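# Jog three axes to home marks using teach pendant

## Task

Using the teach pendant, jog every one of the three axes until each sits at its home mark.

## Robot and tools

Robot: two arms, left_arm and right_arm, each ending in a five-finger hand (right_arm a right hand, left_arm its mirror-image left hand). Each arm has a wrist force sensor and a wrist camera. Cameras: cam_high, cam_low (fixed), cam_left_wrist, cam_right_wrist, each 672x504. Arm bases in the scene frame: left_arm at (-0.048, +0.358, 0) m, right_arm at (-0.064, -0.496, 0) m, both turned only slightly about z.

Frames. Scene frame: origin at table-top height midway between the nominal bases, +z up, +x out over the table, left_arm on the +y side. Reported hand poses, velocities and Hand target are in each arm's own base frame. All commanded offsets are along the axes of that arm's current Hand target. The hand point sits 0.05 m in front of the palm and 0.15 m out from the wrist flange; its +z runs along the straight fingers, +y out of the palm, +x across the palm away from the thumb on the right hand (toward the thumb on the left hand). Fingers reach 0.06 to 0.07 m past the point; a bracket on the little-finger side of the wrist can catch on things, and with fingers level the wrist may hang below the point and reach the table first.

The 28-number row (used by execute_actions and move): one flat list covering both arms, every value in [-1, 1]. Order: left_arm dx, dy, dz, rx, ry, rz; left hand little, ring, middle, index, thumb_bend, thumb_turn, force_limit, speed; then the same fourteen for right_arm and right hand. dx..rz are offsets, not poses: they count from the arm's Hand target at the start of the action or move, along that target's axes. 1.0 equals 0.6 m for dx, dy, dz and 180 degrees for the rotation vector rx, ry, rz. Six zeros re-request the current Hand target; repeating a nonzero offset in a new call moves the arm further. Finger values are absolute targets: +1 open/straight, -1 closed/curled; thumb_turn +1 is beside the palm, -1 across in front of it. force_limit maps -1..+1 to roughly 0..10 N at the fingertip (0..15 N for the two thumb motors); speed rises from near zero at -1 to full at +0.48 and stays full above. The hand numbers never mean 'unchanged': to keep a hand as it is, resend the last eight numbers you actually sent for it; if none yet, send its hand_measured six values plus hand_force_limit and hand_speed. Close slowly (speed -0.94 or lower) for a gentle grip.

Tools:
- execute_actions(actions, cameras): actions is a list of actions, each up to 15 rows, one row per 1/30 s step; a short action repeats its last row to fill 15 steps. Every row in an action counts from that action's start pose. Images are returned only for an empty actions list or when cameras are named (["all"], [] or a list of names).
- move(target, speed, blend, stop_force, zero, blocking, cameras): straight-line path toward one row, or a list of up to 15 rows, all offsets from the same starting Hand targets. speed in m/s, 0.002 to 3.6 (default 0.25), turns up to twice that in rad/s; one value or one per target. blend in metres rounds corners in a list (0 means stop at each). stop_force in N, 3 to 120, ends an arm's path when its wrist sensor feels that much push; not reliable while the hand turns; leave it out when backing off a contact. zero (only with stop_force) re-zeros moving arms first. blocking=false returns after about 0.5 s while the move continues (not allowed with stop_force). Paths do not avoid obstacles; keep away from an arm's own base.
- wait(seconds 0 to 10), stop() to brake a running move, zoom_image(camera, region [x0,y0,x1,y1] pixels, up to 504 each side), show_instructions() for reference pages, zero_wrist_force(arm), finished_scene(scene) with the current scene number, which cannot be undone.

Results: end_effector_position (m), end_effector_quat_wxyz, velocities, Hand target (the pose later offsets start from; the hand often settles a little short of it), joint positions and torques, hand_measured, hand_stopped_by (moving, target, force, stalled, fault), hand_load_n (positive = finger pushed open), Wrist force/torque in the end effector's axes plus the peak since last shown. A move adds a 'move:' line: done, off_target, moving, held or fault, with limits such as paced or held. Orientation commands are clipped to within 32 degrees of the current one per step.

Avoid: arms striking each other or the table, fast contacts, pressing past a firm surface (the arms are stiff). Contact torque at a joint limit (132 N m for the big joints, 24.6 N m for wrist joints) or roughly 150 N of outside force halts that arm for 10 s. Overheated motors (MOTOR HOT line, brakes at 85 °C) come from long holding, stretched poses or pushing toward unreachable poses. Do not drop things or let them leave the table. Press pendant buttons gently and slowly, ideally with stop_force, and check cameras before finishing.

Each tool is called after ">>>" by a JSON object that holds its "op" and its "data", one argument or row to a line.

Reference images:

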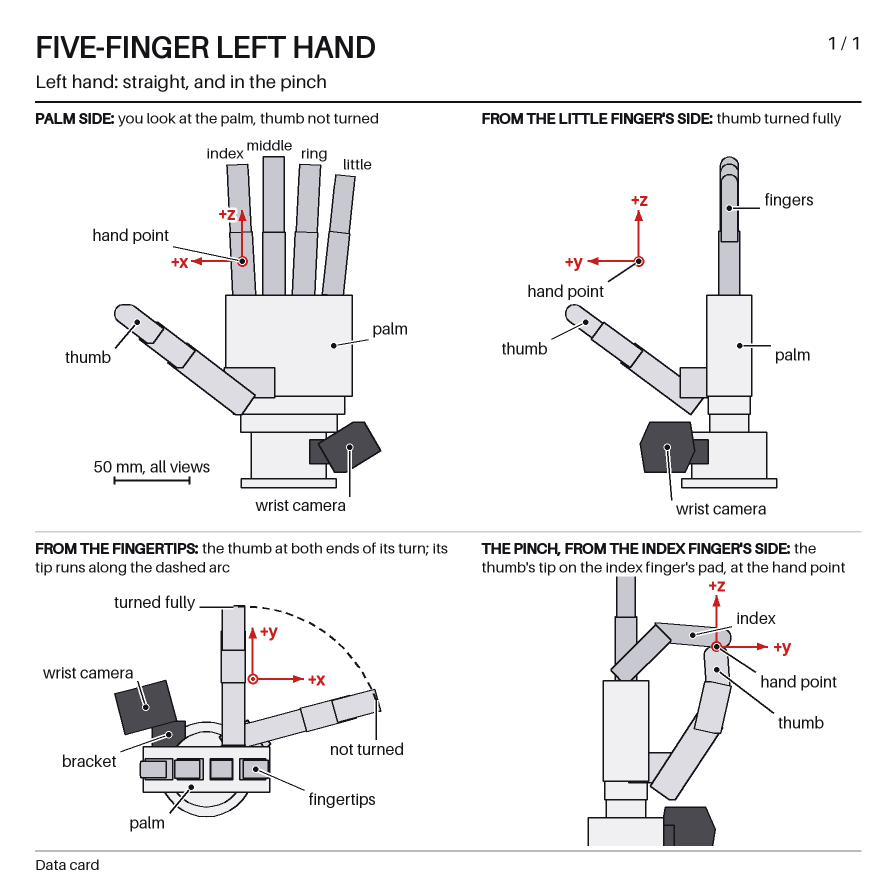

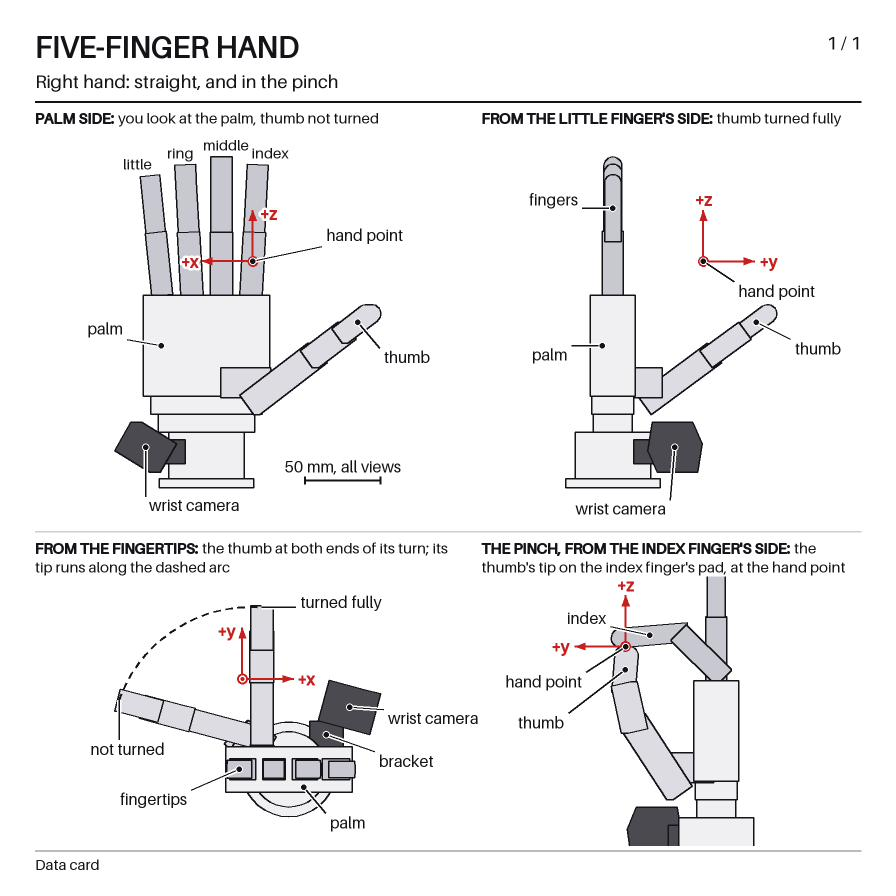

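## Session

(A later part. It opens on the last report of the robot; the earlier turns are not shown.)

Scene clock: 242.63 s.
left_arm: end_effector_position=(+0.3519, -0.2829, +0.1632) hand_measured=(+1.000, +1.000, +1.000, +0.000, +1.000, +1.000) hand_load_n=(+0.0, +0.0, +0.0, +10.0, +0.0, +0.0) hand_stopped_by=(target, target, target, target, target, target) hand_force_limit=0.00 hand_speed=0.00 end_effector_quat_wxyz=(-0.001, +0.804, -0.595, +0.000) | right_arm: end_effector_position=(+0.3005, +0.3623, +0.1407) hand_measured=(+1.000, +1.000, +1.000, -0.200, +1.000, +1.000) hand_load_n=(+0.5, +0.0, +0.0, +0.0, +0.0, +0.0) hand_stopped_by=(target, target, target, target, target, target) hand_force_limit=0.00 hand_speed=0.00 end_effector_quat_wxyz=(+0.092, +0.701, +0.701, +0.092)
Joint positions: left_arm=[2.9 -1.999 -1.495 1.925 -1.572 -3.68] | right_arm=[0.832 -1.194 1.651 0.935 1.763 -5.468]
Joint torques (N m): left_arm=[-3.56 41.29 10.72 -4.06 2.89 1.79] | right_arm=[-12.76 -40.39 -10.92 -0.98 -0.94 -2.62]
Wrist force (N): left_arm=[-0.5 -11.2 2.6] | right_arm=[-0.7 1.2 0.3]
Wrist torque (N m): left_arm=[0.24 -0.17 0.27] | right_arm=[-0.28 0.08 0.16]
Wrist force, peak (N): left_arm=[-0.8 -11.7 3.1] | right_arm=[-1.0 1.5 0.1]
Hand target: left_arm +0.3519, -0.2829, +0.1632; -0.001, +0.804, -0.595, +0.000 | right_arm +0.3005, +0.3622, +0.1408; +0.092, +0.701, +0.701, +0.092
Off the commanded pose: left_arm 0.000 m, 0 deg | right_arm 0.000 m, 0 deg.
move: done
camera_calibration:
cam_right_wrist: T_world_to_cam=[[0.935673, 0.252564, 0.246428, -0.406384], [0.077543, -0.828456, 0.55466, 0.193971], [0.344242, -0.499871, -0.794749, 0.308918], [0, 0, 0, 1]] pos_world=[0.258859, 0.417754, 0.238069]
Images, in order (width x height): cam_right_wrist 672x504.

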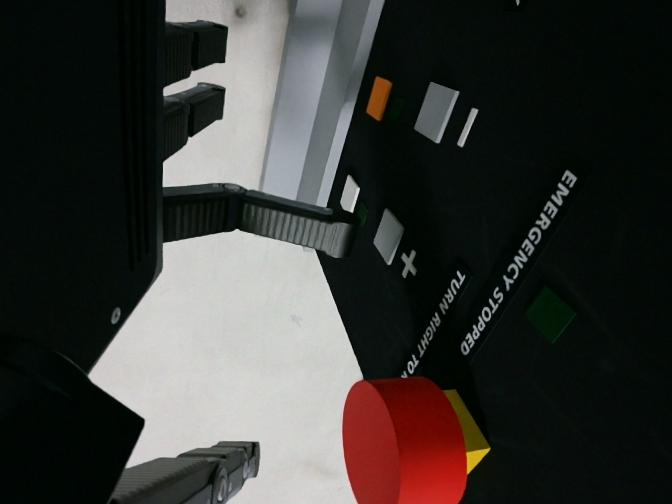

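>>> {"op": "move", "data": {
  "target": [0,0,0,0,0,0,1,1,1,0,1,1,0,0,0,0.0403,0.0108,0,0,0,1,1,1,-0.2,1,1,0,0],
  "speed": 0.012,
  "stop_force": 8
}}

>>> {"op": "wait", "data": {
  "seconds": 3,
  "cameras": ["cam_high"]
}}

>>> {"op": "wait", "data": {
  "seconds": 10
}}

>>> {"op": "wait", "data": {
  "seconds": 9.5
}}

>>> {"op": "move", "data": {
  "target": [0,0,0,0,0,0,1,1,1,0,1,1,0,0,0,-0.0193,-0.0052,0,0,0,1,1,1,-0.2,1,1,0,0],
  "speed": 0.06,
  "cameras": ["cam_high", "cam_left_wrist", "cam_right_wrist"]
}}

>>> {"op": "zoom_image", "data": {
  "camera": "cam_high",
  "region": [210, 290, 310, 365]
}}

Scene clock: 249.50 s.
left_arm: end_effector_position=(+0.3519, -0.2829, +0.1632) hand_measured=(+1.000, +1.000, +1.000, +0.000, +1.000, +1.000) hand_load_n=(+0.0, +0.0, +0.0, +10.0, +0.0, +0.0) hand_stopped_by=(target, target, target, target, target, target) hand_force_limit=0.00 hand_speed=0.00 end_effector_quat_wxyz=(-0.001, +0.804, -0.595, +0.000) | right_arm: end_effector_position=(+0.3139, +0.3621, +0.1408) hand_measured=(+1.000, +1.000, +1.000, -0.200, +1.000, +1.000) hand_load_n=(+0.0, +0.0, +0.0, -0.5, +0.0, +0.0) hand_stopped_by=(target, target, target, target, target, target) hand_force_limit=0.00 hand_speed=0.00 end_effector_quat_wxyz=(+0.092, +0.701, +0.701, +0.092)
Joint positions: left_arm=[2.9 -1.999 -1.495 1.925 -1.572 -3.68] | right_arm=[0.808 -1.182 1.632 0.938 1.759 -5.492]
Joint torques (N m): left_arm=[-3.99 40.65 11.21 -3.96 2.89 1.59] | right_arm=[6.94 -42.02 -12.55 -1.79 2.09 2.57]
Wrist force (N): left_arm=[-0.8 -11.4 2.1] | right_arm=[-0.3 -5.7 -1.6]
Wrist torque (N m): left_arm=[0.23 -0.13 0.25] | right_arm=[-0.45 -0.05 0.15]
Wrist force, peak (N): left_arm=[-0.7 -11.7 3.2] | right_arm=[0.7 -15.1 -2.7]
Hand target: left_arm +0.3519, -0.2829, +0.1632; -0.001, +0.804, -0.595, +0.000 | right_arm +0.3139, +0.3622, +0.1408; +0.092, +0.701, +0.701, +0.092 (not the last commanded pose)
Off the commanded pose: left_arm 0.000 m, 0 deg | right_arm 0.012 m, 0 deg.
move: contact (right_arm)

Scene clock: 252.50 s.
left_arm: end_effector_position=(+0.3519, -0.2829, +0.1632) hand_measured=(+1.000, +1.000, +1.000, +0.000, +1.000, +1.000) hand_load_n=(+0.0, +0.0, +0.0, +10.0, +0.0, +0.0) hand_stopped_by=(target, target, target, target, target, target) hand_force_limit=0.00 hand_speed=0.00 end_effector_quat_wxyz=(-0.001, +0.804, -0.595, +0.000) | right_arm: end_effector_position=(+0.3139, +0.3622, +0.1408) hand_measured=(+1.000, +1.000, +1.000, -0.200, +1.000, +1.000) hand_load_n=(+0.0, +0.0, +0.0, -0.5, +0.0, +0.0) hand_stopped_by=(target, target, target, target, target, target) hand_force_limit=0.00 hand_speed=0.00 end_effector_quat_wxyz=(+0.092, +0.701, +0.701, +0.092)
Joint positions: left_arm=[2.9 -1.999 -1.495 1.925 -1.572 -3.68] | right_arm=[0.808 -1.182 1.632 0.938 1.759 -5.492]
Joint torques (N m): left_arm=[-4.5 41.35 11.49 -3.89 2.89 1.7] | right_arm=[8.05 -41.63 -11.56 -0.73 0.14 2.37]
Wrist force (N): left_arm=[-0.5 -11.4 2.8] | right_arm=[-0.2 -5.8 -1.2]
Wrist torque (N m): left_arm=[0.24 -0.17 0.27] | right_arm=[-0.46 -0.04 0.14]
Wrist force, peak (N): left_arm=[-0.8 -11.9 3.0] | right_arm=[0.1 -6.2 -1.8]
Hand target: left_arm +0.3519, -0.2829, +0.1632; -0.001, +0.804, -0.595, +0.000 | right_arm +0.3139, +0.3622, +0.1408; +0.092, +0.701, +0.701, +0.092 (not the last commanded pose)
Off the commanded pose: left_arm 0.000 m, 0 deg | right_arm 0.012 m, 0 deg.
wait: 3.00 s; at rest by 0.17 s
Images, in order (width x height): cam_high 672x504.

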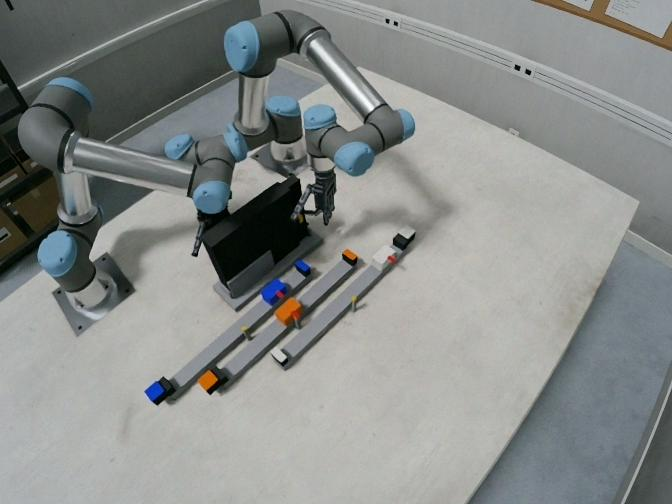

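Scene clock: 262.50 s.
left_arm: end_effector_position=(+0.3519, -0.2829, +0.1632) hand_measured=(+1.000, +1.000, +1.000, +0.000, +1.000, +1.000) hand_load_n=(+0.0, +0.0, +0.0, +10.0, +0.0, -0.5) hand_stopped_by=(target, target, target, target, target, target) hand_force_limit=0.00 hand_speed=0.00 end_effector_quat_wxyz=(-0.001, +0.804, -0.595, +0.000) | right_arm: end_effector_position=(+0.3139, +0.3622, +0.1408) hand_measured=(+1.000, +1.000, +1.000, -0.200, +1.000, +1.000) hand_load_n=(+0.0, +0.0, +0.0, -0.5, +0.0, -0.5) hand_stopped_by=(target, target, target, target, target, target) hand_force_limit=0.00 hand_speed=0.00 end_effector_quat_wxyz=(+0.092, +0.701, +0.701, +0.092)
Joint positions: left_arm=[2.9 -1.999 -1.495 1.925 -1.572 -3.68] | right_arm=[0.808 -1.182 1.632 0.938 1.759 -5.492]
Joint torques (N m): left_arm=[-4.17 41.56 11.26 -3.47 2.74 1.71] | right_arm=[7.48 -41.12 -13.42 3.36 0.1 2.51]
Wrist force (N): left_arm=[-0.3 -11.4 2.0] | right_arm=[-0.4 -6.0 -1.7]
Wrist torque (N m): left_arm=[0.22 -0.18 0.28] | right_arm=[-0.49 -0.04 0.13]
Wrist force, peak (N): left_arm=[-0.8 -11.9 3.3] | right_arm=[0.0 -6.3 -1.6]
Hand target: left_arm +0.3519, -0.2829, +0.1632; -0.001, +0.804, -0.595, +0.000 | right_arm +0.3139, +0.3622, +0.1408; +0.092, +0.701, +0.701, +0.092 (not the last commanded pose)
Off the commanded pose: left_arm 0.000 m, 0 deg | right_arm 0.012 m, 0 deg.
wait: 10.00 s; at rest by 0.17 s

Scene clock: 272.00 s.
left_arm: end_effector_position=(+0.3519, -0.2829, +0.1632) hand_measured=(+1.000, +1.000, +1.000, +0.000, +1.000, +1.000) hand_load_n=(+0.0, +0.0, +0.0, +10.0, -0.5, +0.0) hand_stopped_by=(target, target, target, target, target, target) hand_force_limit=0.00 hand_speed=0.00 end_effector_quat_wxyz=(-0.001, +0.804, -0.595, +0.000) | right_arm: end_effector_position=(+0.3139, +0.3622, +0.1408) hand_measured=(+1.000, +1.000, +1.000, -0.200, +1.000, +1.000) hand_load_n=(+0.0, +0.0, +0.0, +0.0, +0.0, +0.0) hand_stopped_by=(target, target, target, target, target, target) hand_force_limit=0.00 hand_speed=0.00 end_effector_quat_wxyz=(+0.092, +0.701, +0.701, +0.092)
Joint positions: left_arm=[2.9 -1.999 -1.495 1.925 -1.572 -3.68] | right_arm=[0.808 -1.182 1.632 0.938 1.759 -5.492]
Joint torques (N m): left_arm=[-4.58 40.88 11.77 -2.91 2.75 1.67] | right_arm=[6.77 -42.19 -13.37 3.27 0.11 2.54]
Wrist force (N): left_arm=[-0.7 -11.5 2.5] | right_arm=[-0.1 -6.0 -1.8]
Wrist torque (N m): left_arm=[0.20 -0.14 0.26] | right_arm=[-0.48 -0.08 0.15]
Wrist force, peak (N): left_arm=[-0.6 -11.9 3.3] | right_arm=[-0.3 -6.4 -2.0]
Hand target: left_arm +0.3519, -0.2829, +0.1632; -0.001, +0.804, -0.595, +0.000 | right_arm +0.3139, +0.3622, +0.1408; +0.092, +0.701, +0.701, +0.092 (not the last commanded pose)
Off the commanded pose: left_arm 0.000 m, 0 deg | right_arm 0.012 m, 0 deg.
wait: 9.50 s; at rest by 0.17 s

Scene clock: 272.87 s.
left_arm: end_effector_position=(+0.3519, -0.2829, +0.1632) hand_measured=(+1.000, +1.000, +1.000, +0.000, +1.000, +1.000) hand_load_n=(+0.0, +0.0, +0.0, +10.0, +0.0, +0.0) hand_stopped_by=(target, target, target, target, target, target) hand_force_limit=0.00 hand_speed=0.00 end_effector_quat_wxyz=(-0.001, +0.804, -0.595, +0.000) | right_arm: end_effector_position=(+0.3021, +0.3622, +0.1408) hand_measured=(+1.000, +1.000, +1.000, -0.200, +1.000, +1.000) hand_load_n=(+0.0, +0.0, +0.0, +0.0, +0.0, +0.5) hand_stopped_by=(target, target, target, target, target, target) hand_force_limit=0.00 hand_speed=0.00 end_effector_quat_wxyz=(+0.092, +0.701, +0.701, +0.092)
Joint positions: left_arm=[2.9 -1.999 -1.495 1.925 -1.572 -3.68] | right_arm=[0.829 -1.193 1.649 0.936 1.763 -5.471]
Joint torques (N m): left_arm=[-4.1 40.31 10.6 -3.21 2.52 1.73] | right_arm=[9.11 -41.27 -11.3 -0.84 2.15 2.46]
Wrist force (N): left_arm=[-0.4 -11.0 2.0] | right_arm=[0.1 0.8 0.4]
Wrist torque (N m): left_arm=[0.26 -0.17 0.27] | right_arm=[-0.35 -0.05 0.09]
Wrist force, peak (N): left_arm=[-0.6 -11.9 3.2] | right_arm=[0.4 -5.9 -0.5]
Hand target: left_arm +0.3519, -0.2829, +0.1632; -0.001, +0.804, -0.595, +0.000 | right_arm +0.3019, +0.3622, +0.1408; +0.092, +0.701, +0.701, +0.092
Off the commanded pose: left_arm 0.000 m, 0 deg | right_arm 0.000 m, 0 deg.
move: done
camera_calibration:
cam_left_wrist: T_world_to_cam=[[0.999944, 0.00264412, -0.0102398, -0.347504], [0.00750381, -0.859677, 0.510782, -0.328035], [-0.00745234, -0.51083, -0.859649, 0.111289], [0, 0, 0, 1]] pos_world=[0.350775, -0.224235, 0.259665]
cam_right_wrist: T_world_to_cam=[[0.935699, 0.252594, 0.246301, -0.40787], [0.0776326, -0.828436, 0.554677, 0.193673], [0.344153, -0.499889, -0.794776, 0.308434], [0, 0, 0, 1]] pos_world=[0.260459, 0.417654, 0.238169]
Images, in order (width x height): cam_high 672x504, cam_left_wrist 672x504, cam_right_wrist 672x504.

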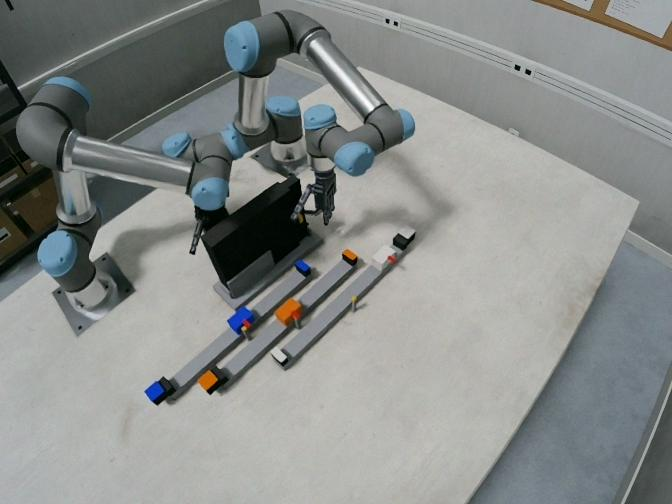

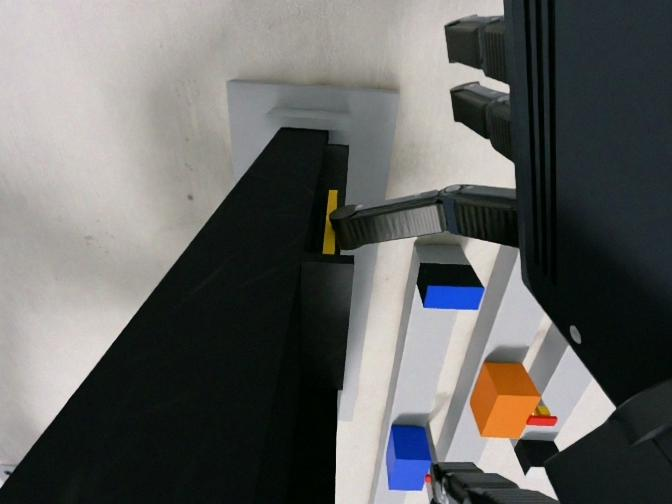

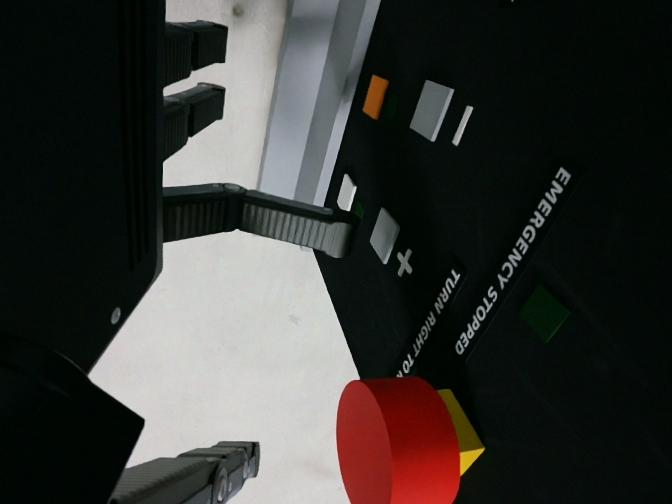

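Scaled by 5.040.

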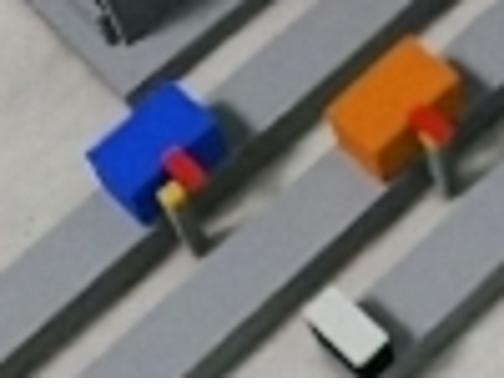

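>>> {"op": "move", "data": {
  "target": [0,0,0,0,0,0,1,1,1,0,1,1,0,0,0,0.0386,0.0104,0,0,0,1,1,1,-0.2,1,1,0,0],
  "speed": 0.012,
  "stop_force": 8
}}

>>> {"op": "wait", "data": {
  "seconds": 0.4
}}

>>> {"op": "move", "data": {
  "target": [0,0,0,0,0,0,1,1,1,0,1,1,0,0,0,-0.0193,-0.0052,0,0,0,1,1,1,-0.2,1,1,0,0],
  "speed": 0.06,
  "cameras": ["cam_high", "cam_left_wrist"]
}}

>>> {"op": "zoom_image", "data": {
  "camera": "cam_high",
  "region": [220, 300, 290, 352]
}}

Scene clock: 282.07 s.
left_arm: end_effector_position=(+0.3519, -0.2829, +0.1632) hand_measured=(+1.000, +1.000, +1.000, +0.000, +1.000, +1.000) hand_load_n=(+0.0, +0.0, +0.0, +10.0, +0.0, +0.0) hand_stopped_by=(target, target, target, target, target, target) hand_force_limit=0.00 hand_speed=0.00 end_effector_quat_wxyz=(-0.001, +0.804, -0.595, +0.000) | right_arm: end_effector_position=(+0.3139, +0.3621, +0.1408) hand_measured=(+1.000, +1.000, +1.000, -0.200, +1.000, +1.000) hand_load_n=(+0.0, +0.0, +0.0, -0.5, +0.0, +0.0) hand_stopped_by=(target, target, target, target, target, target) hand_force_limit=0.00 hand_speed=0.00 end_effector_quat_wxyz=(+0.092, +0.701, +0.701, +0.092)
Joint positions: left_arm=[2.9 -1.999 -1.495 1.925 -1.572 -3.68] | right_arm=[0.808 -1.182 1.632 0.938 1.759 -5.492]
Joint torques (N m): left_arm=[-4.79 39.98 11.13 -3.28 2.62 1.83] | right_arm=[7.25 -42.27 -12.76 -2.25 2.42 2.55]
Wrist force (N): left_arm=[-0.4 -11.5 2.4] | right_arm=[-0.2 -8.2 -1.9]
Wrist torque (N m): left_arm=[0.22 -0.18 0.28] | right_arm=[-0.58 -0.05 0.12]
Wrist force, peak (N): left_arm=[-0.9 -11.7 3.3] | right_arm=[0.7 -17.4 -2.8]
Hand target: left_arm +0.3519, -0.2829, +0.1632; -0.001, +0.804, -0.595, +0.000 | right_arm +0.3139, +0.3621, +0.1408; +0.092, +0.701, +0.701, +0.092 (not the last commanded pose)
Off the commanded pose: left_arm 0.000 m, 0 deg | right_arm 0.012 m, 0 deg.
move: contact (right_arm)

Scene clock: 282.47 s.
left_arm: end_effector_position=(+0.3519, -0.2829, +0.1632) hand_measured=(+1.000, +1.000, +1.000, +0.000, +1.000, +1.000) hand_load_n=(+0.0, +0.0, -0.5, +10.0, +0.0, +0.0) hand_stopped_by=(target, target, target, target, target, target) hand_force_limit=0.00 hand_speed=0.00 end_effector_quat_wxyz=(-0.001, +0.804, -0.595, +0.000) | right_arm: end_effector_position=(+0.3139, +0.3621, +0.1408) hand_measured=(+1.000, +1.000, +1.000, -0.200, +1.000, +1.000) hand_load_n=(+0.0, +0.0, +0.0, -0.5, +0.0, +0.0) hand_stopped_by=(target, target, target, target, target, target) hand_force_limit=0.00 hand_speed=0.00 end_effector_quat_wxyz=(+0.092, +0.701, +0.701, +0.092)
Joint positions: left_arm=[2.9 -1.999 -1.495 1.925 -1.572 -3.68] | right_arm=[0.808 -1.182 1.632 0.938 1.759 -5.492]
Joint torques (N m): left_arm=[-4.78 39.77 10.46 -3.05 2.64 1.73] | right_arm=[7.02 -43.4 -11.98 -2.12 1.7 2.37]
Wrist force (N): left_arm=[-0.6 -11.3 2.7] | right_arm=[0.0 -7.6 -1.5]
Wrist torque (N m): left_arm=[0.26 -0.17 0.26] | right_arm=[-0.50 -0.07 0.14]
Wrist force, peak (N): left_arm=[-0.6 -11.7 3.2] | right_arm=[-0.2 -7.8 -2.3]
Hand target: left_arm +0.3519, -0.2829, +0.1632; -0.001, +0.804, -0.595, +0.000 | right_arm +0.3139, +0.3621, +0.1408; +0.092, +0.701, +0.701, +0.092 (not the last commanded pose)
Off the commanded pose: left_arm 0.000 m, 0 deg | right_arm 0.012 m, 0 deg.
wait: 0.40 s; at rest by 0.17 s

Scene clock: 283.33 s.
left_arm: end_effector_position=(+0.3519, -0.2829, +0.1632) hand_measured=(+1.000, +1.000, +1.000, +0.000, +1.000, +1.000) hand_load_n=(+0.0, +0.0, +0.0, +10.0, +0.0, +0.0) hand_stopped_by=(target, target, target, target, target, target) hand_force_limit=0.00 hand_speed=0.00 end_effector_quat_wxyz=(-0.001, +0.804, -0.595, +0.000) | right_arm: end_effector_position=(+0.3022, +0.3621, +0.1408) hand_measured=(+1.000, +1.000, +1.000, -0.200, +1.000, +1.000) hand_load_n=(+0.0, +0.0, +0.0, +0.0, +0.0, +0.0) hand_stopped_by=(target, target, target, target, target, target) hand_force_limit=0.00 hand_speed=0.00 end_effector_quat_wxyz=(+0.092, +0.701, +0.701, +0.092)
Joint positions: left_arm=[2.9 -1.999 -1.495 1.925 -1.572 -3.68] | right_arm=[0.829 -1.193 1.649 0.936 1.762 -5.471]
Joint torques (N m): left_arm=[-4.7 40.33 9.63 -3.25 2.67 1.64] | right_arm=[9.96 -40.95 -8.97 -0.94 2.07 2.5]
Wrist force (N): left_arm=[-0.6 -11.3 3.0] | right_arm=[0.5 -0.1 0.4]
Wrist torque (N m): left_arm=[0.26 -0.18 0.26] | right_arm=[-0.50 -0.09 0.07]
Wrist force, peak (N): left_arm=[-0.8 -11.6 3.2] | right_arm=[0.0 -7.6 -2.0]
Hand target: left_arm +0.3519, -0.2829, +0.1632; -0.001, +0.804, -0.595, +0.000 | right_arm +0.3019, +0.3621, +0.1408; +0.092, +0.701, +0.701, +0.092
Off the commanded pose: left_arm 0.000 m, 0 deg | right_arm 0.000 m, 0 deg.
move: done
camera_calibration:
cam_left_wrist: T_world_to_cam=[[0.999944, 0.00264412, -0.0102398, -0.347504], [0.00750381, -0.859677, 0.510782, -0.328035], [-0.00745234, -0.51083, -0.859649, 0.111289], [0, 0, 0, 1]] pos_world=[0.350775, -0.224235, 0.259665]
Images, in order (width x height): cam_high 672x504, cam_left_wrist 672x504.

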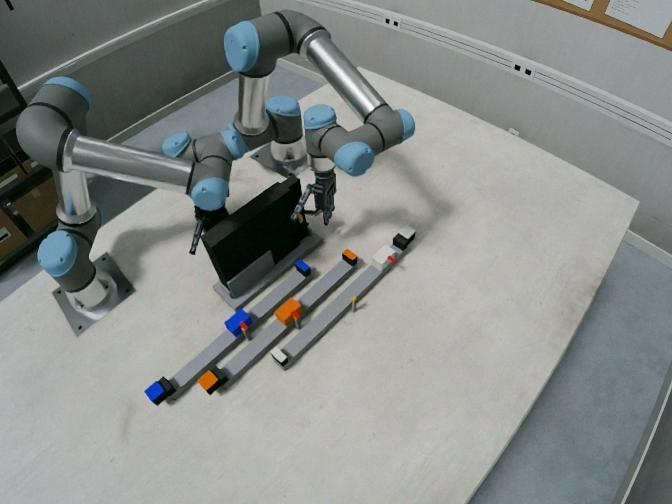

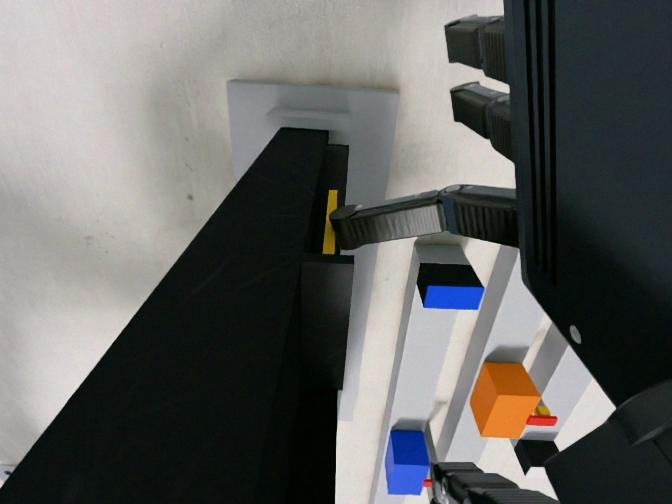

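Scaled by 7.200.

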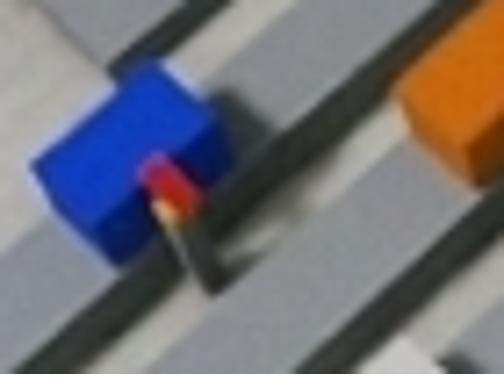

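>>> {"op": "move", "data": {
  "target": [0,0,0,0,0,0,1,1,1,0,1,1,0,0,0,0.01965,0.0053,0,0,0,1,1,1,-0.2,1,1,0,0],
  "speed": 0.025
}}

>>> {"op": "move", "data": {
  "target": [0,0,0,0,0,0,1,1,1,0,1,1,0,0,0,-0.01965,-0.0053,0,0,0,1,1,1,-0.2,1,1,0,0],
  "speed": 0.06,
  "cameras": ["cam_high", "cam_right_wrist"]
}}

>>> {"op": "zoom_image", "data": {
  "camera": "cam_high",
  "region": [220, 300, 290, 352]
}}

Scene clock: 292.70 s.
left_arm: end_effector_position=(+0.3519, -0.2829, +0.1632) hand_measured=(+1.000, +1.000, +1.000, +0.000, +1.000, +1.000) hand_load_n=(+0.0, +0.5, +0.0, +10.0, +0.0, +0.0) hand_stopped_by=(target, target, target, target, target, target) hand_force_limit=0.00 hand_speed=0.00 end_effector_quat_wxyz=(-0.001, +0.804, -0.595, +0.000) | right_arm: end_effector_position=(+0.3139, +0.3621, +0.1408) hand_measured=(+1.000, +1.000, +1.000, -0.200, +1.000, +1.000) hand_load_n=(+0.0, +0.0, +0.0, -0.5, +0.0, +0.0) hand_stopped_by=(target, target, target, target, target, target) hand_force_limit=0.00 hand_speed=0.00 end_effector_quat_wxyz=(+0.092, +0.701, +0.701, +0.092)
Joint positions: left_arm=[2.9 -1.999 -1.495 1.925 -1.572 -3.68] | right_arm=[0.808 -1.182 1.632 0.938 1.759 -5.492]
Joint torques (N m): left_arm=[-4.58 39.69 11.04 -3.01 2.73 1.65] | right_arm=[-13.64 -22.38 -24.58 3.82 -0.16 -2.52]
Wrist force (N): left_arm=[-0.8 -11.5 3.1] | right_arm=[-0.1 -6.4 -0.6]
Wrist torque (N m): left_arm=[0.24 -0.15 0.26] | right_arm=[-0.58 -0.04 0.14]
Wrist force, peak (N): left_arm=[-0.8 -11.6 3.2] | right_arm=[-0.1 -6.4 -0.6]
Hand target: left_arm +0.3519, -0.2829, +0.1632; -0.001, +0.804, -0.595, +0.000 | right_arm +0.3142, +0.3621, +0.1408; +0.092, +0.701, +0.701, +0.092
Off the commanded pose: left_arm 0.000 m, 0 deg | right_arm 0.000 m, 0 deg.
move: done

Scene clock: 293.57 s.
left_arm: end_effector_position=(+0.3519, -0.2829, +0.1632) hand_measured=(+1.000, +1.000, +1.000, +0.000, +1.000, +1.000) hand_load_n=(+0.0, +0.0, +0.0, +10.0, +0.0, +0.0) hand_stopped_by=(target, target, target, target, target, target) hand_force_limit=0.00 hand_speed=0.00 end_effector_quat_wxyz=(-0.001, +0.804, -0.595, +0.000) | right_arm: end_effector_position=(+0.3022, +0.3621, +0.1408) hand_measured=(+1.000, +1.000, +1.000, -0.200, +1.000, +1.000) hand_load_n=(+0.0, +0.0, +0.0, +0.0, -0.5, +0.0) hand_stopped_by=(target, target, target, target, target, target) hand_force_limit=0.00 hand_speed=0.00 end_effector_quat_wxyz=(+0.092, +0.701, +0.701, +0.092)
Joint positions: left_arm=[2.9 -1.999 -1.495 1.925 -1.572 -3.68] | right_arm=[0.829 -1.193 1.649 0.936 1.762 -5.471]
Joint torques (N m): left_arm=[-4.15 40.47 10.01 -2.98 2.76 1.73] | right_arm=[7.68 -42.58 -9.84 -0.95 2.07 2.83]
Wrist force (N): left_arm=[-0.8 -11.7 2.9] | right_arm=[0.4 -0.1 0.3]
Wrist torque (N m): left_arm=[0.21 -0.16 0.27] | right_arm=[-0.47 -0.08 0.07]
Wrist force, peak (N): left_arm=[-0.8 -11.8 3.1] | right_arm=[-0.1 -7.8 -1.1]
Hand target: left_arm +0.3519, -0.2829, +0.1632; -0.001, +0.804, -0.595, +0.000 | right_arm +0.3019, +0.3621, +0.1408; +0.092, +0.701, +0.701, +0.092
Off the commanded pose: left_arm 0.000 m, 0 deg | right_arm 0.000 m, 0 deg.
move: done
camera_calibration:
cam_right_wrist: T_world_to_cam=[[0.935724, 0.252624, 0.246175, -0.407903], [0.0777223, -0.828417, 0.554694, 0.193602], [0.344065, -0.499907, -0.794804, 0.308307], [0, 0, 0, 1]] pos_world=[0.260559, 0.417554, 0.23807]
Images, in order (width x height): cam_high 672x504, cam_right_wrist 672x504.

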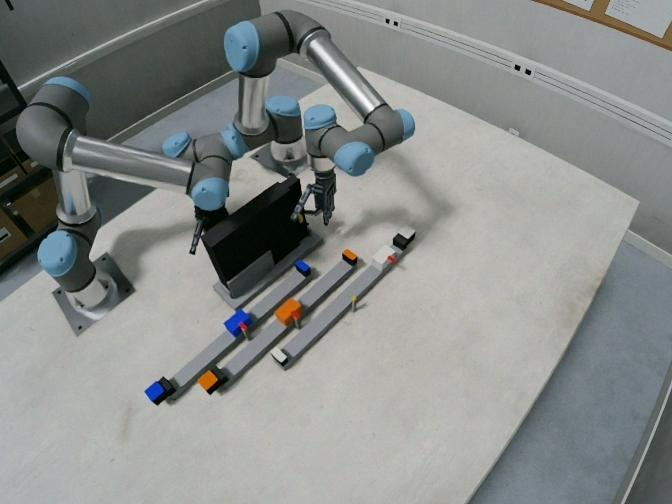

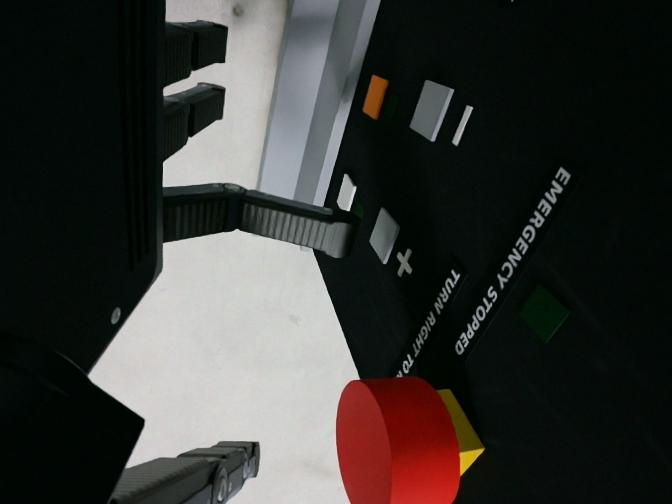

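Scaled by 7.200.

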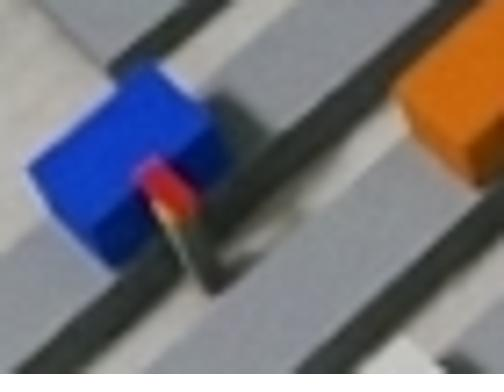

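>>> {"op": "move", "data": {
  "target": [0,0,0,0,0,0,1,1,1,0,1,1,0,0,-0.0083,-0.0222,0.07,0,0,0,1,1,1,-0.2,1,1,0,0],
  "speed": 0.1,
  "cameras": ["cam_right_wrist"]
}}

Scene clock: 299.40 s.
left_arm: end_effector_position=(+0.3519, -0.2829, +0.1632) hand_measured=(+1.000, +1.000, +1.000, +0.000, +1.000, +1.000) hand_load_n=(+0.0, +0.0, +0.0, +9.5, +0.0, +0.0) hand_stopped_by=(target, target, target, target, target, target) hand_force_limit=0.00 hand_speed=0.00 end_effector_quat_wxyz=(-0.001, +0.804, -0.595, +0.000) | right_arm: end_effector_position=(+0.2999, +0.3572, +0.0969) hand_measured=(+1.000, +1.000, +1.000, -0.200, +1.000, +1.000) hand_load_n=(+0.0, +0.0, +0.0, +0.0, +0.0, +0.0) hand_stopped_by=(target, target, target, target, target, target) hand_force_limit=0.00 hand_speed=0.00 end_effector_quat_wxyz=(+0.092, +0.701, +0.701, +0.092)
Joint positions: left_arm=[2.9 -1.999 -1.495 1.925 -1.572 -3.68] | right_arm=[0.825 -1.154 1.719 0.826 1.762 -5.475]
Joint torques (N m): left_arm=[-3.34 38.99 11.47 -3.15 2.71 1.58] | right_arm=[-11.56 -21.17 -9.5 -1.22 -1.05 -2.48]
Wrist force (N): left_arm=[-0.6 -11.0 2.4] | right_arm=[0.0 -0.1 0.5]
Wrist torque (N m): left_arm=[0.25 -0.15 0.25] | right_arm=[-0.49 -0.03 0.13]
Wrist force, peak (N): left_arm=[-0.9 -11.9 2.8] | right_arm=[-0.3 -0.3 0.8]
Hand target: left_arm +0.3519, -0.2829, +0.1632; -0.001, +0.804, -0.595, +0.000 | right_arm +0.2999, +0.3572, +0.0968; +0.092, +0.701, +0.701, +0.092
Off the commanded pose: left_arm 0.000 m, 0 deg | right_arm 0.000 m, 0 deg.
move: done
camera_calibration:
cam_right_wrist: T_world_to_cam=[[0.935724, 0.252624, 0.246175, -0.39373], [0.0777223, -0.828417, 0.554694, 0.214017], [0.344065, -0.499907, -0.794804, 0.271837], [0, 0, 0, 1]] pos_world=[0.258259, 0.412654, 0.19427]
Images, in order (width x height): cam_right_wrist 672x504.

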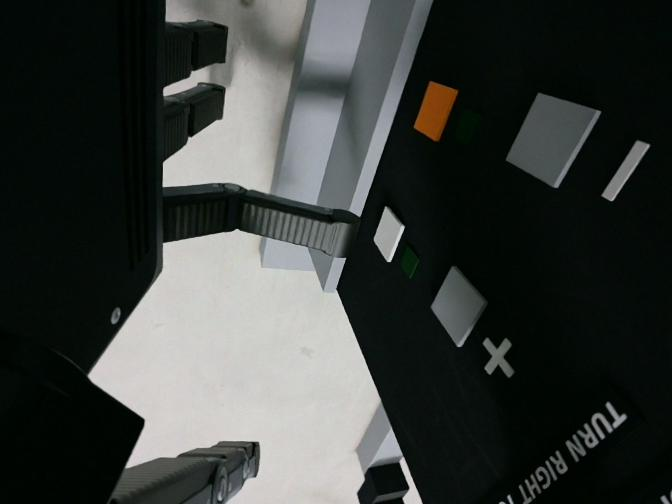

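>>> {"op": "move", "data": {
  "target": [0,0,0,0,0,0,1,1,1,0,1,1,0,0,0,0.0403,0.0108,0,0,0,1,1,1,-0.2,1,1,0,0],
  "speed": 0.012,
  "stop_force": 8
}}

>>> {"op": "move", "data": {
  "target": [0,0,0,0,0,0,1,1,1,0,1,1,0,0,0,-0.0209,-0.0056,0,0,0,1,1,1,-0.2,1,1,0,0],
  "speed": 0.06
}}

>>> {"op": "move", "data": {
  "target": [0,0,0,0,0,0,1,1,1,0,1,1,0,0,0.0847,0.019,-0.0708,0,0,0,1,1,1,-0.2,1,1,0,0],
  "speed": 0.12,
  "cameras": ["cam_right_wrist"]
}}

Scene clock: 304.93 s.
left_arm: end_effector_position=(+0.3519, -0.2829, +0.1632) hand_measured=(+1.000, +1.000, +1.000, +0.000, +1.000, +1.000) hand_load_n=(+0.0, +0.0, +0.0, +9.5, +0.0, +0.0) hand_stopped_by=(target, target, target, target, target, target) hand_force_limit=0.00 hand_speed=0.00 end_effector_quat_wxyz=(-0.001, +0.804, -0.595, +0.000) | right_arm: end_effector_position=(+0.3139, +0.3572, +0.0968) hand_measured=(+1.000, +1.000, +1.000, -0.200, +1.000, +1.000) hand_load_n=(+0.0, +0.0, +0.0, -0.5, +0.0, +0.0) hand_stopped_by=(target, target, target, target, target, target) hand_force_limit=0.00 hand_speed=0.00 end_effector_quat_wxyz=(+0.092, +0.701, +0.701, +0.092)
Joint positions: left_arm=[2.9 -1.999 -1.495 1.925 -1.572 -3.68] | right_arm=[0.8 -1.142 1.7 0.828 1.757 -5.5]
Joint torques (N m): left_arm=[-3.87 40.8 11.79 -2.95 2.65 1.46] | right_arm=[7.01 -42.53 -11.71 -2.11 2.34 2.47]
Wrist force (N): left_arm=[-0.6 -11.1 2.2] | right_arm=[-0.3 -8.4 -1.8]
Wrist torque (N m): left_arm=[0.27 -0.16 0.26] | right_arm=[-0.60 -0.03 0.09]
Wrist force, peak (N): left_arm=[-0.5 -11.9 3.2] | right_arm=[0.7 -18.4 -4.1]
Hand target: left_arm +0.3519, -0.2829, +0.1632; -0.001, +0.804, -0.595, +0.000 | right_arm +0.3139, +0.3572, +0.0968; +0.092, +0.701, +0.701, +0.092 (not the last commanded pose)
Off the commanded pose: left_arm 0.000 m, 0 deg | right_arm 0.011 m, 0 deg.
move: contact (right_arm)

Scene clock: 305.80 s.
left_arm: end_effector_position=(+0.3519, -0.2829, +0.1632) hand_measured=(+1.000, +1.000, +1.000, +0.000, +1.000, +1.000) hand_load_n=(+0.0, +0.0, +0.0, +10.0, +0.0, +0.0) hand_stopped_by=(target, target, target, target, target, target) hand_force_limit=0.00 hand_speed=0.00 end_effector_quat_wxyz=(-0.001, +0.804, -0.595, +0.000) | right_arm: end_effector_position=(+0.3012, +0.3572, +0.0968) hand_measured=(+1.000, +1.000, +1.000, -0.200, +1.000, +1.000) hand_load_n=(+0.0, +0.0, +0.0, +0.5, +0.0, +0.0) hand_stopped_by=(target, target, target, target, target, target) hand_force_limit=0.00 hand_speed=0.00 end_effector_quat_wxyz=(+0.092, +0.701, +0.701, +0.092)
Joint positions: left_arm=[2.9 -1.999 -1.495 1.925 -1.572 -3.68] | right_arm=[0.822 -1.153 1.718 0.825 1.761 -5.478]
Joint torques (N m): left_arm=[-3.53 39.96 11.85 -2.85 2.77 1.68] | right_arm=[9.54 -43.36 -8.84 -0.67 1.99 2.53]
Wrist force (N): left_arm=[-0.3 -11.0 2.1] | right_arm=[-0.6 -0.4 0.2]
Wrist torque (N m): left_arm=[0.25 -0.19 0.27] | right_arm=[-0.52 0.07 -0.01]
Wrist force, peak (N): left_arm=[-0.3 -11.6 3.0] | right_arm=[0.0 -8.5 -1.1]
Hand target: left_arm +0.3519, -0.2829, +0.1632; -0.001, +0.804, -0.595, +0.000 | right_arm +0.3009, +0.3572, +0.0968; +0.092, +0.701, +0.701, +0.092
Off the commanded pose: left_arm 0.000 m, 0 deg | right_arm 0.000 m, 0 deg.
move: done

Scene clock: 307.10 s.
left_arm: end_effector_position=(+0.3519, -0.2829, +0.1632) hand_measured=(+1.000, +1.000, +1.000, +0.000, +1.000, +1.000) hand_load_n=(+0.0, +0.0, +0.0, +10.0, +0.0, +0.0) hand_stopped_by=(target, target, target, target, target, target) hand_force_limit=0.00 hand_speed=0.00 end_effector_quat_wxyz=(-0.001, +0.804, -0.595, +0.000) | right_arm: end_effector_position=(+0.3010, +0.4079, +0.1407) hand_measured=(+1.000, +1.000, +1.000, -0.200, +1.000, +1.000) hand_load_n=(+0.0, +0.0, +0.0, +0.0, +0.0, +0.5) hand_stopped_by=(target, target, target, target, target, target) hand_force_limit=0.00 hand_speed=0.00 end_effector_quat_wxyz=(+0.092, +0.701, +0.701, +0.092) end_effector_velocity=(+0.000, +0.000, +0.001) end_effector_angular_velocity=(-0.002, +0.001, -0.001)
Joint positions: left_arm=[2.9 -1.999 -1.495 1.925 -1.572 -3.68] | right_arm=[0.9 -1.098 1.512 0.992 1.775 -5.4]
Joint velocities: left_arm=[within noise] | right_arm=[0.001 0 -0.003 0.005 0.001 0.001]
Joint torques (N m): left_arm=[-3.66 40.11 12.42 -3.06 2.91 1.58] | right_arm=[9.12 -24.86 -23.44 5.07 2.06 2.81]
Wrist force (N): left_arm=[-0.3 -11.2 2.3] | right_arm=[-0.8 -0.3 0.3]
Wrist torque (N m): left_arm=[0.26 -0.20 0.28] | right_arm=[-0.50 0.10 0.01]
Wrist force, peak (N): left_arm=[-0.6 -11.6 3.0] | right_arm=[-1.2 -0.4 0.5]
Hand target: left_arm +0.3519, -0.2829, +0.1632; -0.001, +0.804, -0.595, +0.000 | right_arm +0.3010, +0.4080, +0.1407; +0.092, +0.701, +0.701, +0.092
Off the commanded pose: left_arm 0.000 m, 0 deg | right_arm 0.000 m, 0 deg.
move: done
camera_calibration:
cam_right_wrist: T_world_to_cam=[[0.935716, 0.252702, 0.246123, -0.418347], [0.0778577, -0.828462, 0.554607, 0.231698], [0.344054, -0.499792, -0.79488, 0.331504], [0, 0, 0, 1]] pos_world=[0.259359, 0.463354, 0.23797]
Images, in order (width x height): cam_right_wrist 672x504.

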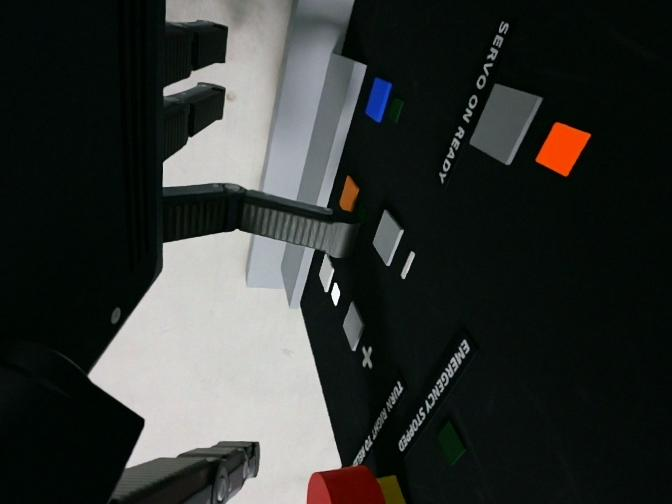

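>>> {"op": "move", "data": {
  "target": [0,0,0,0,0,0,1,1,1,0,1,1,0,0,0,0.0403,0.0108,0,0,0,1,1,1,-0.2,1,1,0,0],
  "speed": 0.012,
  "stop_force": 8
}}

>>> {"op": "wait", "data": {
  "seconds": 10
}}

>>> {"op": "wait", "data": {
  "seconds": 10
}}

>>> {"op": "wait", "data": {
  "seconds": 4.2
}}

>>> {"op": "move", "data": {
  "target": [0,0,0,0,0,0,1,1,1,0,1,1,0,0,0,-0.0193,-0.0052,0,0,0,1,1,1,-0.2,1,1,0,0],
  "speed": 0.06,
  "cameras": ["cam_high", "cam_right_wrist"]
}}

>>> {"op": "zoom_image", "data": {
  "camera": "cam_high",
  "region": [320, 265, 400, 325]
}}

Scene clock: 313.57 s.
left_arm: end_effector_position=(+0.3519, -0.2829, +0.1632) hand_measured=(+1.000, +1.000, +1.000, +0.000, +1.000, +1.000) hand_load_n=(+0.0, +0.0, +0.0, +10.0, +0.0, +0.0) hand_stopped_by=(target, target, target, target, target, target) hand_force_limit=0.00 hand_speed=0.00 end_effector_quat_wxyz=(-0.001, +0.804, -0.595, +0.000) | right_arm: end_effector_position=(+0.3142, +0.4080, +0.1407) hand_measured=(+1.000, +1.000, +1.000, -0.200, +1.000, +1.000) hand_load_n=(+0.0, +0.0, +0.0, -0.5, +0.0, +0.0) hand_stopped_by=(target, target, target, target, target, target) hand_force_limit=0.00 hand_speed=0.00 end_effector_quat_wxyz=(+0.092, +0.701, +0.701, +0.092)
Joint positions: left_arm=[2.9 -1.999 -1.495 1.925 -1.572 -3.68] | right_arm=[0.877 -1.087 1.493 0.995 1.771 -5.423]
Joint torques (N m): left_arm=[-3.8 40.03 10.64 -2.84 2.77 1.42] | right_arm=[7.04 -46.1 -12.69 -1.75 2.08 2.57]
Wrist force (N): left_arm=[-0.6 -11.3 2.2] | right_arm=[-1.0 -7.7 -1.6]
Wrist torque (N m): left_arm=[0.25 -0.14 0.26] | right_arm=[-0.69 0.04 0.06]
Wrist force, peak (N): left_arm=[-0.6 -11.9 3.2] | right_arm=[0.0 -16.8 -2.5]
Hand target: left_arm +0.3519, -0.2829, +0.1632; -0.001, +0.804, -0.595, +0.000 | right_arm +0.3141, +0.4080, +0.1407; +0.092, +0.701, +0.701, +0.092 (not the last commanded pose)
Off the commanded pose: left_arm 0.000 m, 0 deg | right_arm 0.012 m, 0 deg.
move: contact (right_arm)

Scene clock: 323.57 s.
left_arm: end_effector_position=(+0.3519, -0.2829, +0.1632) hand_measured=(+1.000, +1.000, +1.000, +0.000, +1.000, +1.000) hand_load_n=(+0.0, +0.0, +0.0, +9.5, +0.0, +0.0) hand_stopped_by=(target, target, target, target, target, target) hand_force_limit=0.00 hand_speed=0.00 end_effector_quat_wxyz=(-0.001, +0.804, -0.595, +0.000) | right_arm: end_effector_position=(+0.3141, +0.4080, +0.1407) hand_measured=(+1.000, +1.000, +1.000, -0.200, +1.000, +1.000) hand_load_n=(+0.0, +0.0, +0.0, -0.5, +0.0, +0.0) hand_stopped_by=(target, target, target, target, target, target) hand_force_limit=0.00 hand_speed=0.00 end_effector_quat_wxyz=(+0.092, +0.701, +0.701, +0.092)
Joint positions: left_arm=[2.9 -1.999 -1.495 1.925 -1.572 -3.68] | right_arm=[0.877 -1.087 1.493 0.995 1.771 -5.423]
Joint torques (N m): left_arm=[-4.08 38.62 12.24 -2.83 2.72 1.53] | right_arm=[7.45 -45.7 -13.02 2.97 0.4 2.45]
Wrist force (N): left_arm=[-0.4 -11.3 2.3] | right_arm=[-1.2 -7.9 -1.9]
Wrist torque (N m): left_arm=[0.23 -0.16 0.27] | right_arm=[-0.71 0.08 0.05]
Wrist force, peak (N): left_arm=[-0.6 -11.8 3.4] | right_arm=[-1.2 -8.0 -1.7]
Hand target: left_arm +0.3519, -0.2829, +0.1632; -0.001, +0.804, -0.595, +0.000 | right_arm +0.3141, +0.4080, +0.1407; +0.092, +0.701, +0.701, +0.092 (not the last commanded pose)
Off the commanded pose: left_arm 0.000 m, 0 deg | right_arm 0.012 m, 0 deg.
wait: 10.00 s; at rest by 0.17 s

Scene clock: 333.57 s.
left_arm: end_effector_position=(+0.3519, -0.2829, +0.1632) hand_measured=(+1.000, +1.000, +1.000, +0.000, +1.000, +1.000) hand_load_n=(+0.0, +0.0, +0.0, +10.0, +0.0, +0.0) hand_stopped_by=(target, target, target, target, target, target) hand_force_limit=0.00 hand_speed=0.00 end_effector_quat_wxyz=(-0.001, +0.804, -0.595, +0.000) | right_arm: end_effector_position=(+0.3141, +0.4080, +0.1407) hand_measured=(+1.000, +1.000, +1.000, -0.200, +1.000, +1.000) hand_load_n=(+0.0, +0.0, +0.0, -0.5, +0.0, +0.0) hand_stopped_by=(target, target, target, target, target, target) hand_force_limit=0.00 hand_speed=0.00 end_effector_quat_wxyz=(+0.092, +0.701, +0.701, +0.092)
Joint positions: left_arm=[2.9 -1.999 -1.495 1.925 -1.572 -3.68] | right_arm=[0.877 -1.087 1.493 0.995 1.771 -5.423]
Joint torques (N m): left_arm=[-4.48 39.97 11.01 -2.74 2.5 1.34] | right_arm=[7.4 -46.04 -13.26 3.35 0.42 2.2]
Wrist force (N): left_arm=[-0.5 -11.6 2.9] | right_arm=[-1.0 -7.4 -1.1]
Wrist torque (N m): left_arm=[0.23 -0.18 0.27] | right_arm=[-0.63 0.07 0.06]
Wrist force, peak (N): left_arm=[-0.8 -11.9 3.3] | right_arm=[-1.0 -8.0 -1.7]
Hand target: left_arm +0.3519, -0.2829, +0.1632; -0.001, +0.804, -0.595, +0.000 | right_arm +0.3141, +0.4080, +0.1407; +0.092, +0.701, +0.701, +0.092 (not the last commanded pose)
Off the commanded pose: left_arm 0.000 m, 0 deg | right_arm 0.012 m, 0 deg.
wait: 10.00 s; at rest by 0.17 s

Scene clock: 337.77 s.
left_arm: end_effector_position=(+0.3519, -0.2829, +0.1632) hand_measured=(+1.000, +1.000, +1.000, +0.000, +1.000, +1.000) hand_load_n=(+0.0, +0.0, +0.0, +10.0, +0.0, +0.0) hand_stopped_by=(target, target, target, target, target, target) hand_force_limit=0.00 hand_speed=0.00 end_effector_quat_wxyz=(-0.001, +0.804, -0.595, +0.000) | right_arm: end_effector_position=(+0.3141, +0.4080, +0.1407) hand_measured=(+1.000, +1.000, +1.000, -0.200, +1.000, +1.000) hand_load_n=(+0.0, +0.0, +0.0, -0.5, -0.5, +0.0) hand_stopped_by=(target, target, target, target, target, target) hand_force_limit=0.00 hand_speed=0.00 end_effector_quat_wxyz=(+0.092, +0.701, +0.701, +0.092)
Joint positions: left_arm=[2.9 -1.999 -1.495 1.925 -1.572 -3.68] | right_arm=[0.877 -1.087 1.493 0.995 1.771 -5.423]
Joint torques (N m): left_arm=[-4.13 38.59 10.68 -2.99 2.39 1.39] | right_arm=[7.1 -45.55 -12.62 3.44 0.22 2.19]
Wrist force (N): left_arm=[-0.7 -11.6 3.1] | right_arm=[-0.9 -7.7 -1.0]
Wrist torque (N m): left_arm=[0.23 -0.17 0.27] | right_arm=[-0.66 0.09 0.06]
Wrist force, peak (N): left_arm=[-0.6 -11.8 3.2] | right_arm=[-1.2 -7.9 -1.4]
Hand target: left_arm +0.3519, -0.2829, +0.1632; -0.001, +0.804, -0.595, +0.000 | right_arm +0.3141, +0.4080, +0.1407; +0.092, +0.701, +0.701, +0.092 (not the last commanded pose)
Off the commanded pose: left_arm 0.000 m, 0 deg | right_arm 0.012 m, 0 deg.
wait: 4.20 s; at rest by 0.17 s

Scene clock: 338.63 s.
left_arm: end_effector_position=(+0.3519, -0.2829, +0.1632) hand_measured=(+1.000, +1.000, +1.000, +0.000, +1.000, +1.000) hand_load_n=(+0.5, +0.0, +0.0, +10.0, -0.5, +0.0) hand_stopped_by=(target, target, target, target, target, target) hand_force_limit=0.00 hand_speed=0.00 end_effector_quat_wxyz=(-0.001, +0.804, -0.595, +0.000) | right_arm: end_effector_position=(+0.3024, +0.4080, +0.1408) hand_measured=(+1.000, +1.000, +1.000, -0.200, +1.000, +1.000) hand_load_n=(+0.0, +0.0, +0.0, +0.0, +0.0, +0.0) hand_stopped_by=(target, target, target, target, target, target) hand_force_limit=0.00 hand_speed=0.00 end_effector_quat_wxyz=(+0.092, +0.701, +0.701, +0.092)
Joint positions: left_arm=[2.9 -1.999 -1.495 1.925 -1.572 -3.68] | right_arm=[0.897 -1.097 1.509 0.993 1.774 -5.403]
Joint torques (N m): left_arm=[-5.38 38.05 11.26 -2.92 2.37 1.45] | right_arm=[9.99 -44.01 -11.07 -0.76 2.06 2.73]
Wrist force (N): left_arm=[-0.6 -11.5 2.7] | right_arm=[-0.6 -0.4 0.4]
Wrist torque (N m): left_arm=[0.23 -0.16 0.27] | right_arm=[-0.51 0.07 0.02]
Wrist force, peak (N): left_arm=[-0.8 -11.7 2.9] | right_arm=[-1.3 -7.5 -1.5]
Hand target: left_arm +0.3519, -0.2829, +0.1632; -0.001, +0.804, -0.595, +0.000 | right_arm +0.3022, +0.4080, +0.1408; +0.092, +0.701, +0.701, +0.092
Off the commanded pose: left_arm 0.000 m, 0 deg | right_arm 0.000 m, 0 deg.
move: done
camera_calibration:
cam_right_wrist: T_world_to_cam=[[0.935757, 0.252642, 0.246029, -0.419668], [0.0778312, -0.828425, 0.554666, 0.231592], [0.343949, -0.499884, -0.794868, 0.33122], [0, 0, 0, 1]] pos_world=[0.26076, 0.463454, 0.23807]
Images, in order (width x height): cam_high 672x504, cam_right_wrist 672x504.

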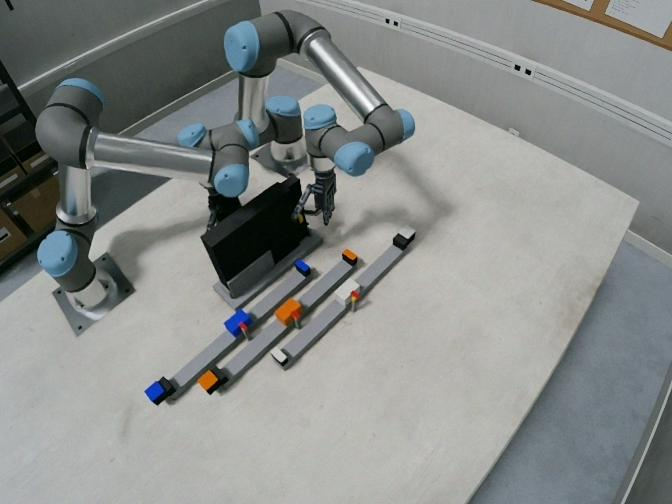

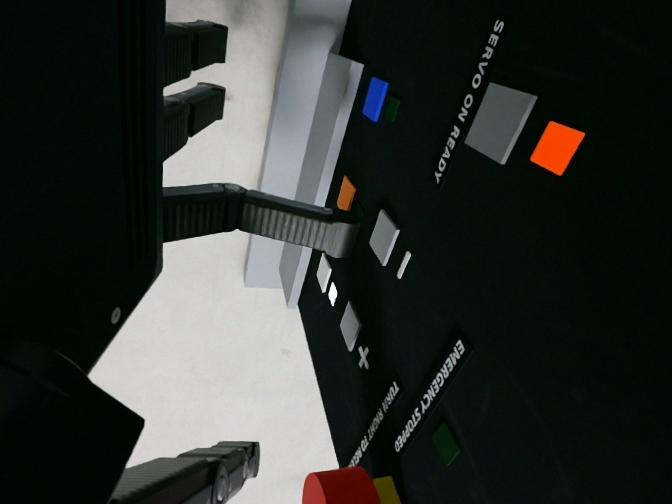

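Scaled by 6.300.

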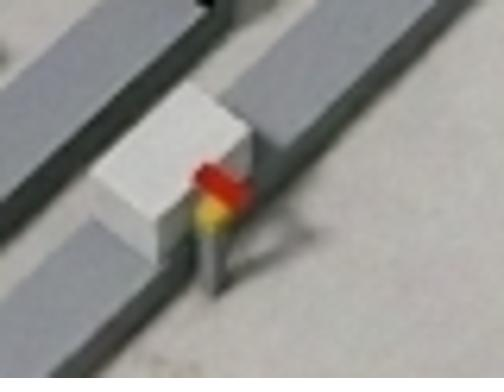

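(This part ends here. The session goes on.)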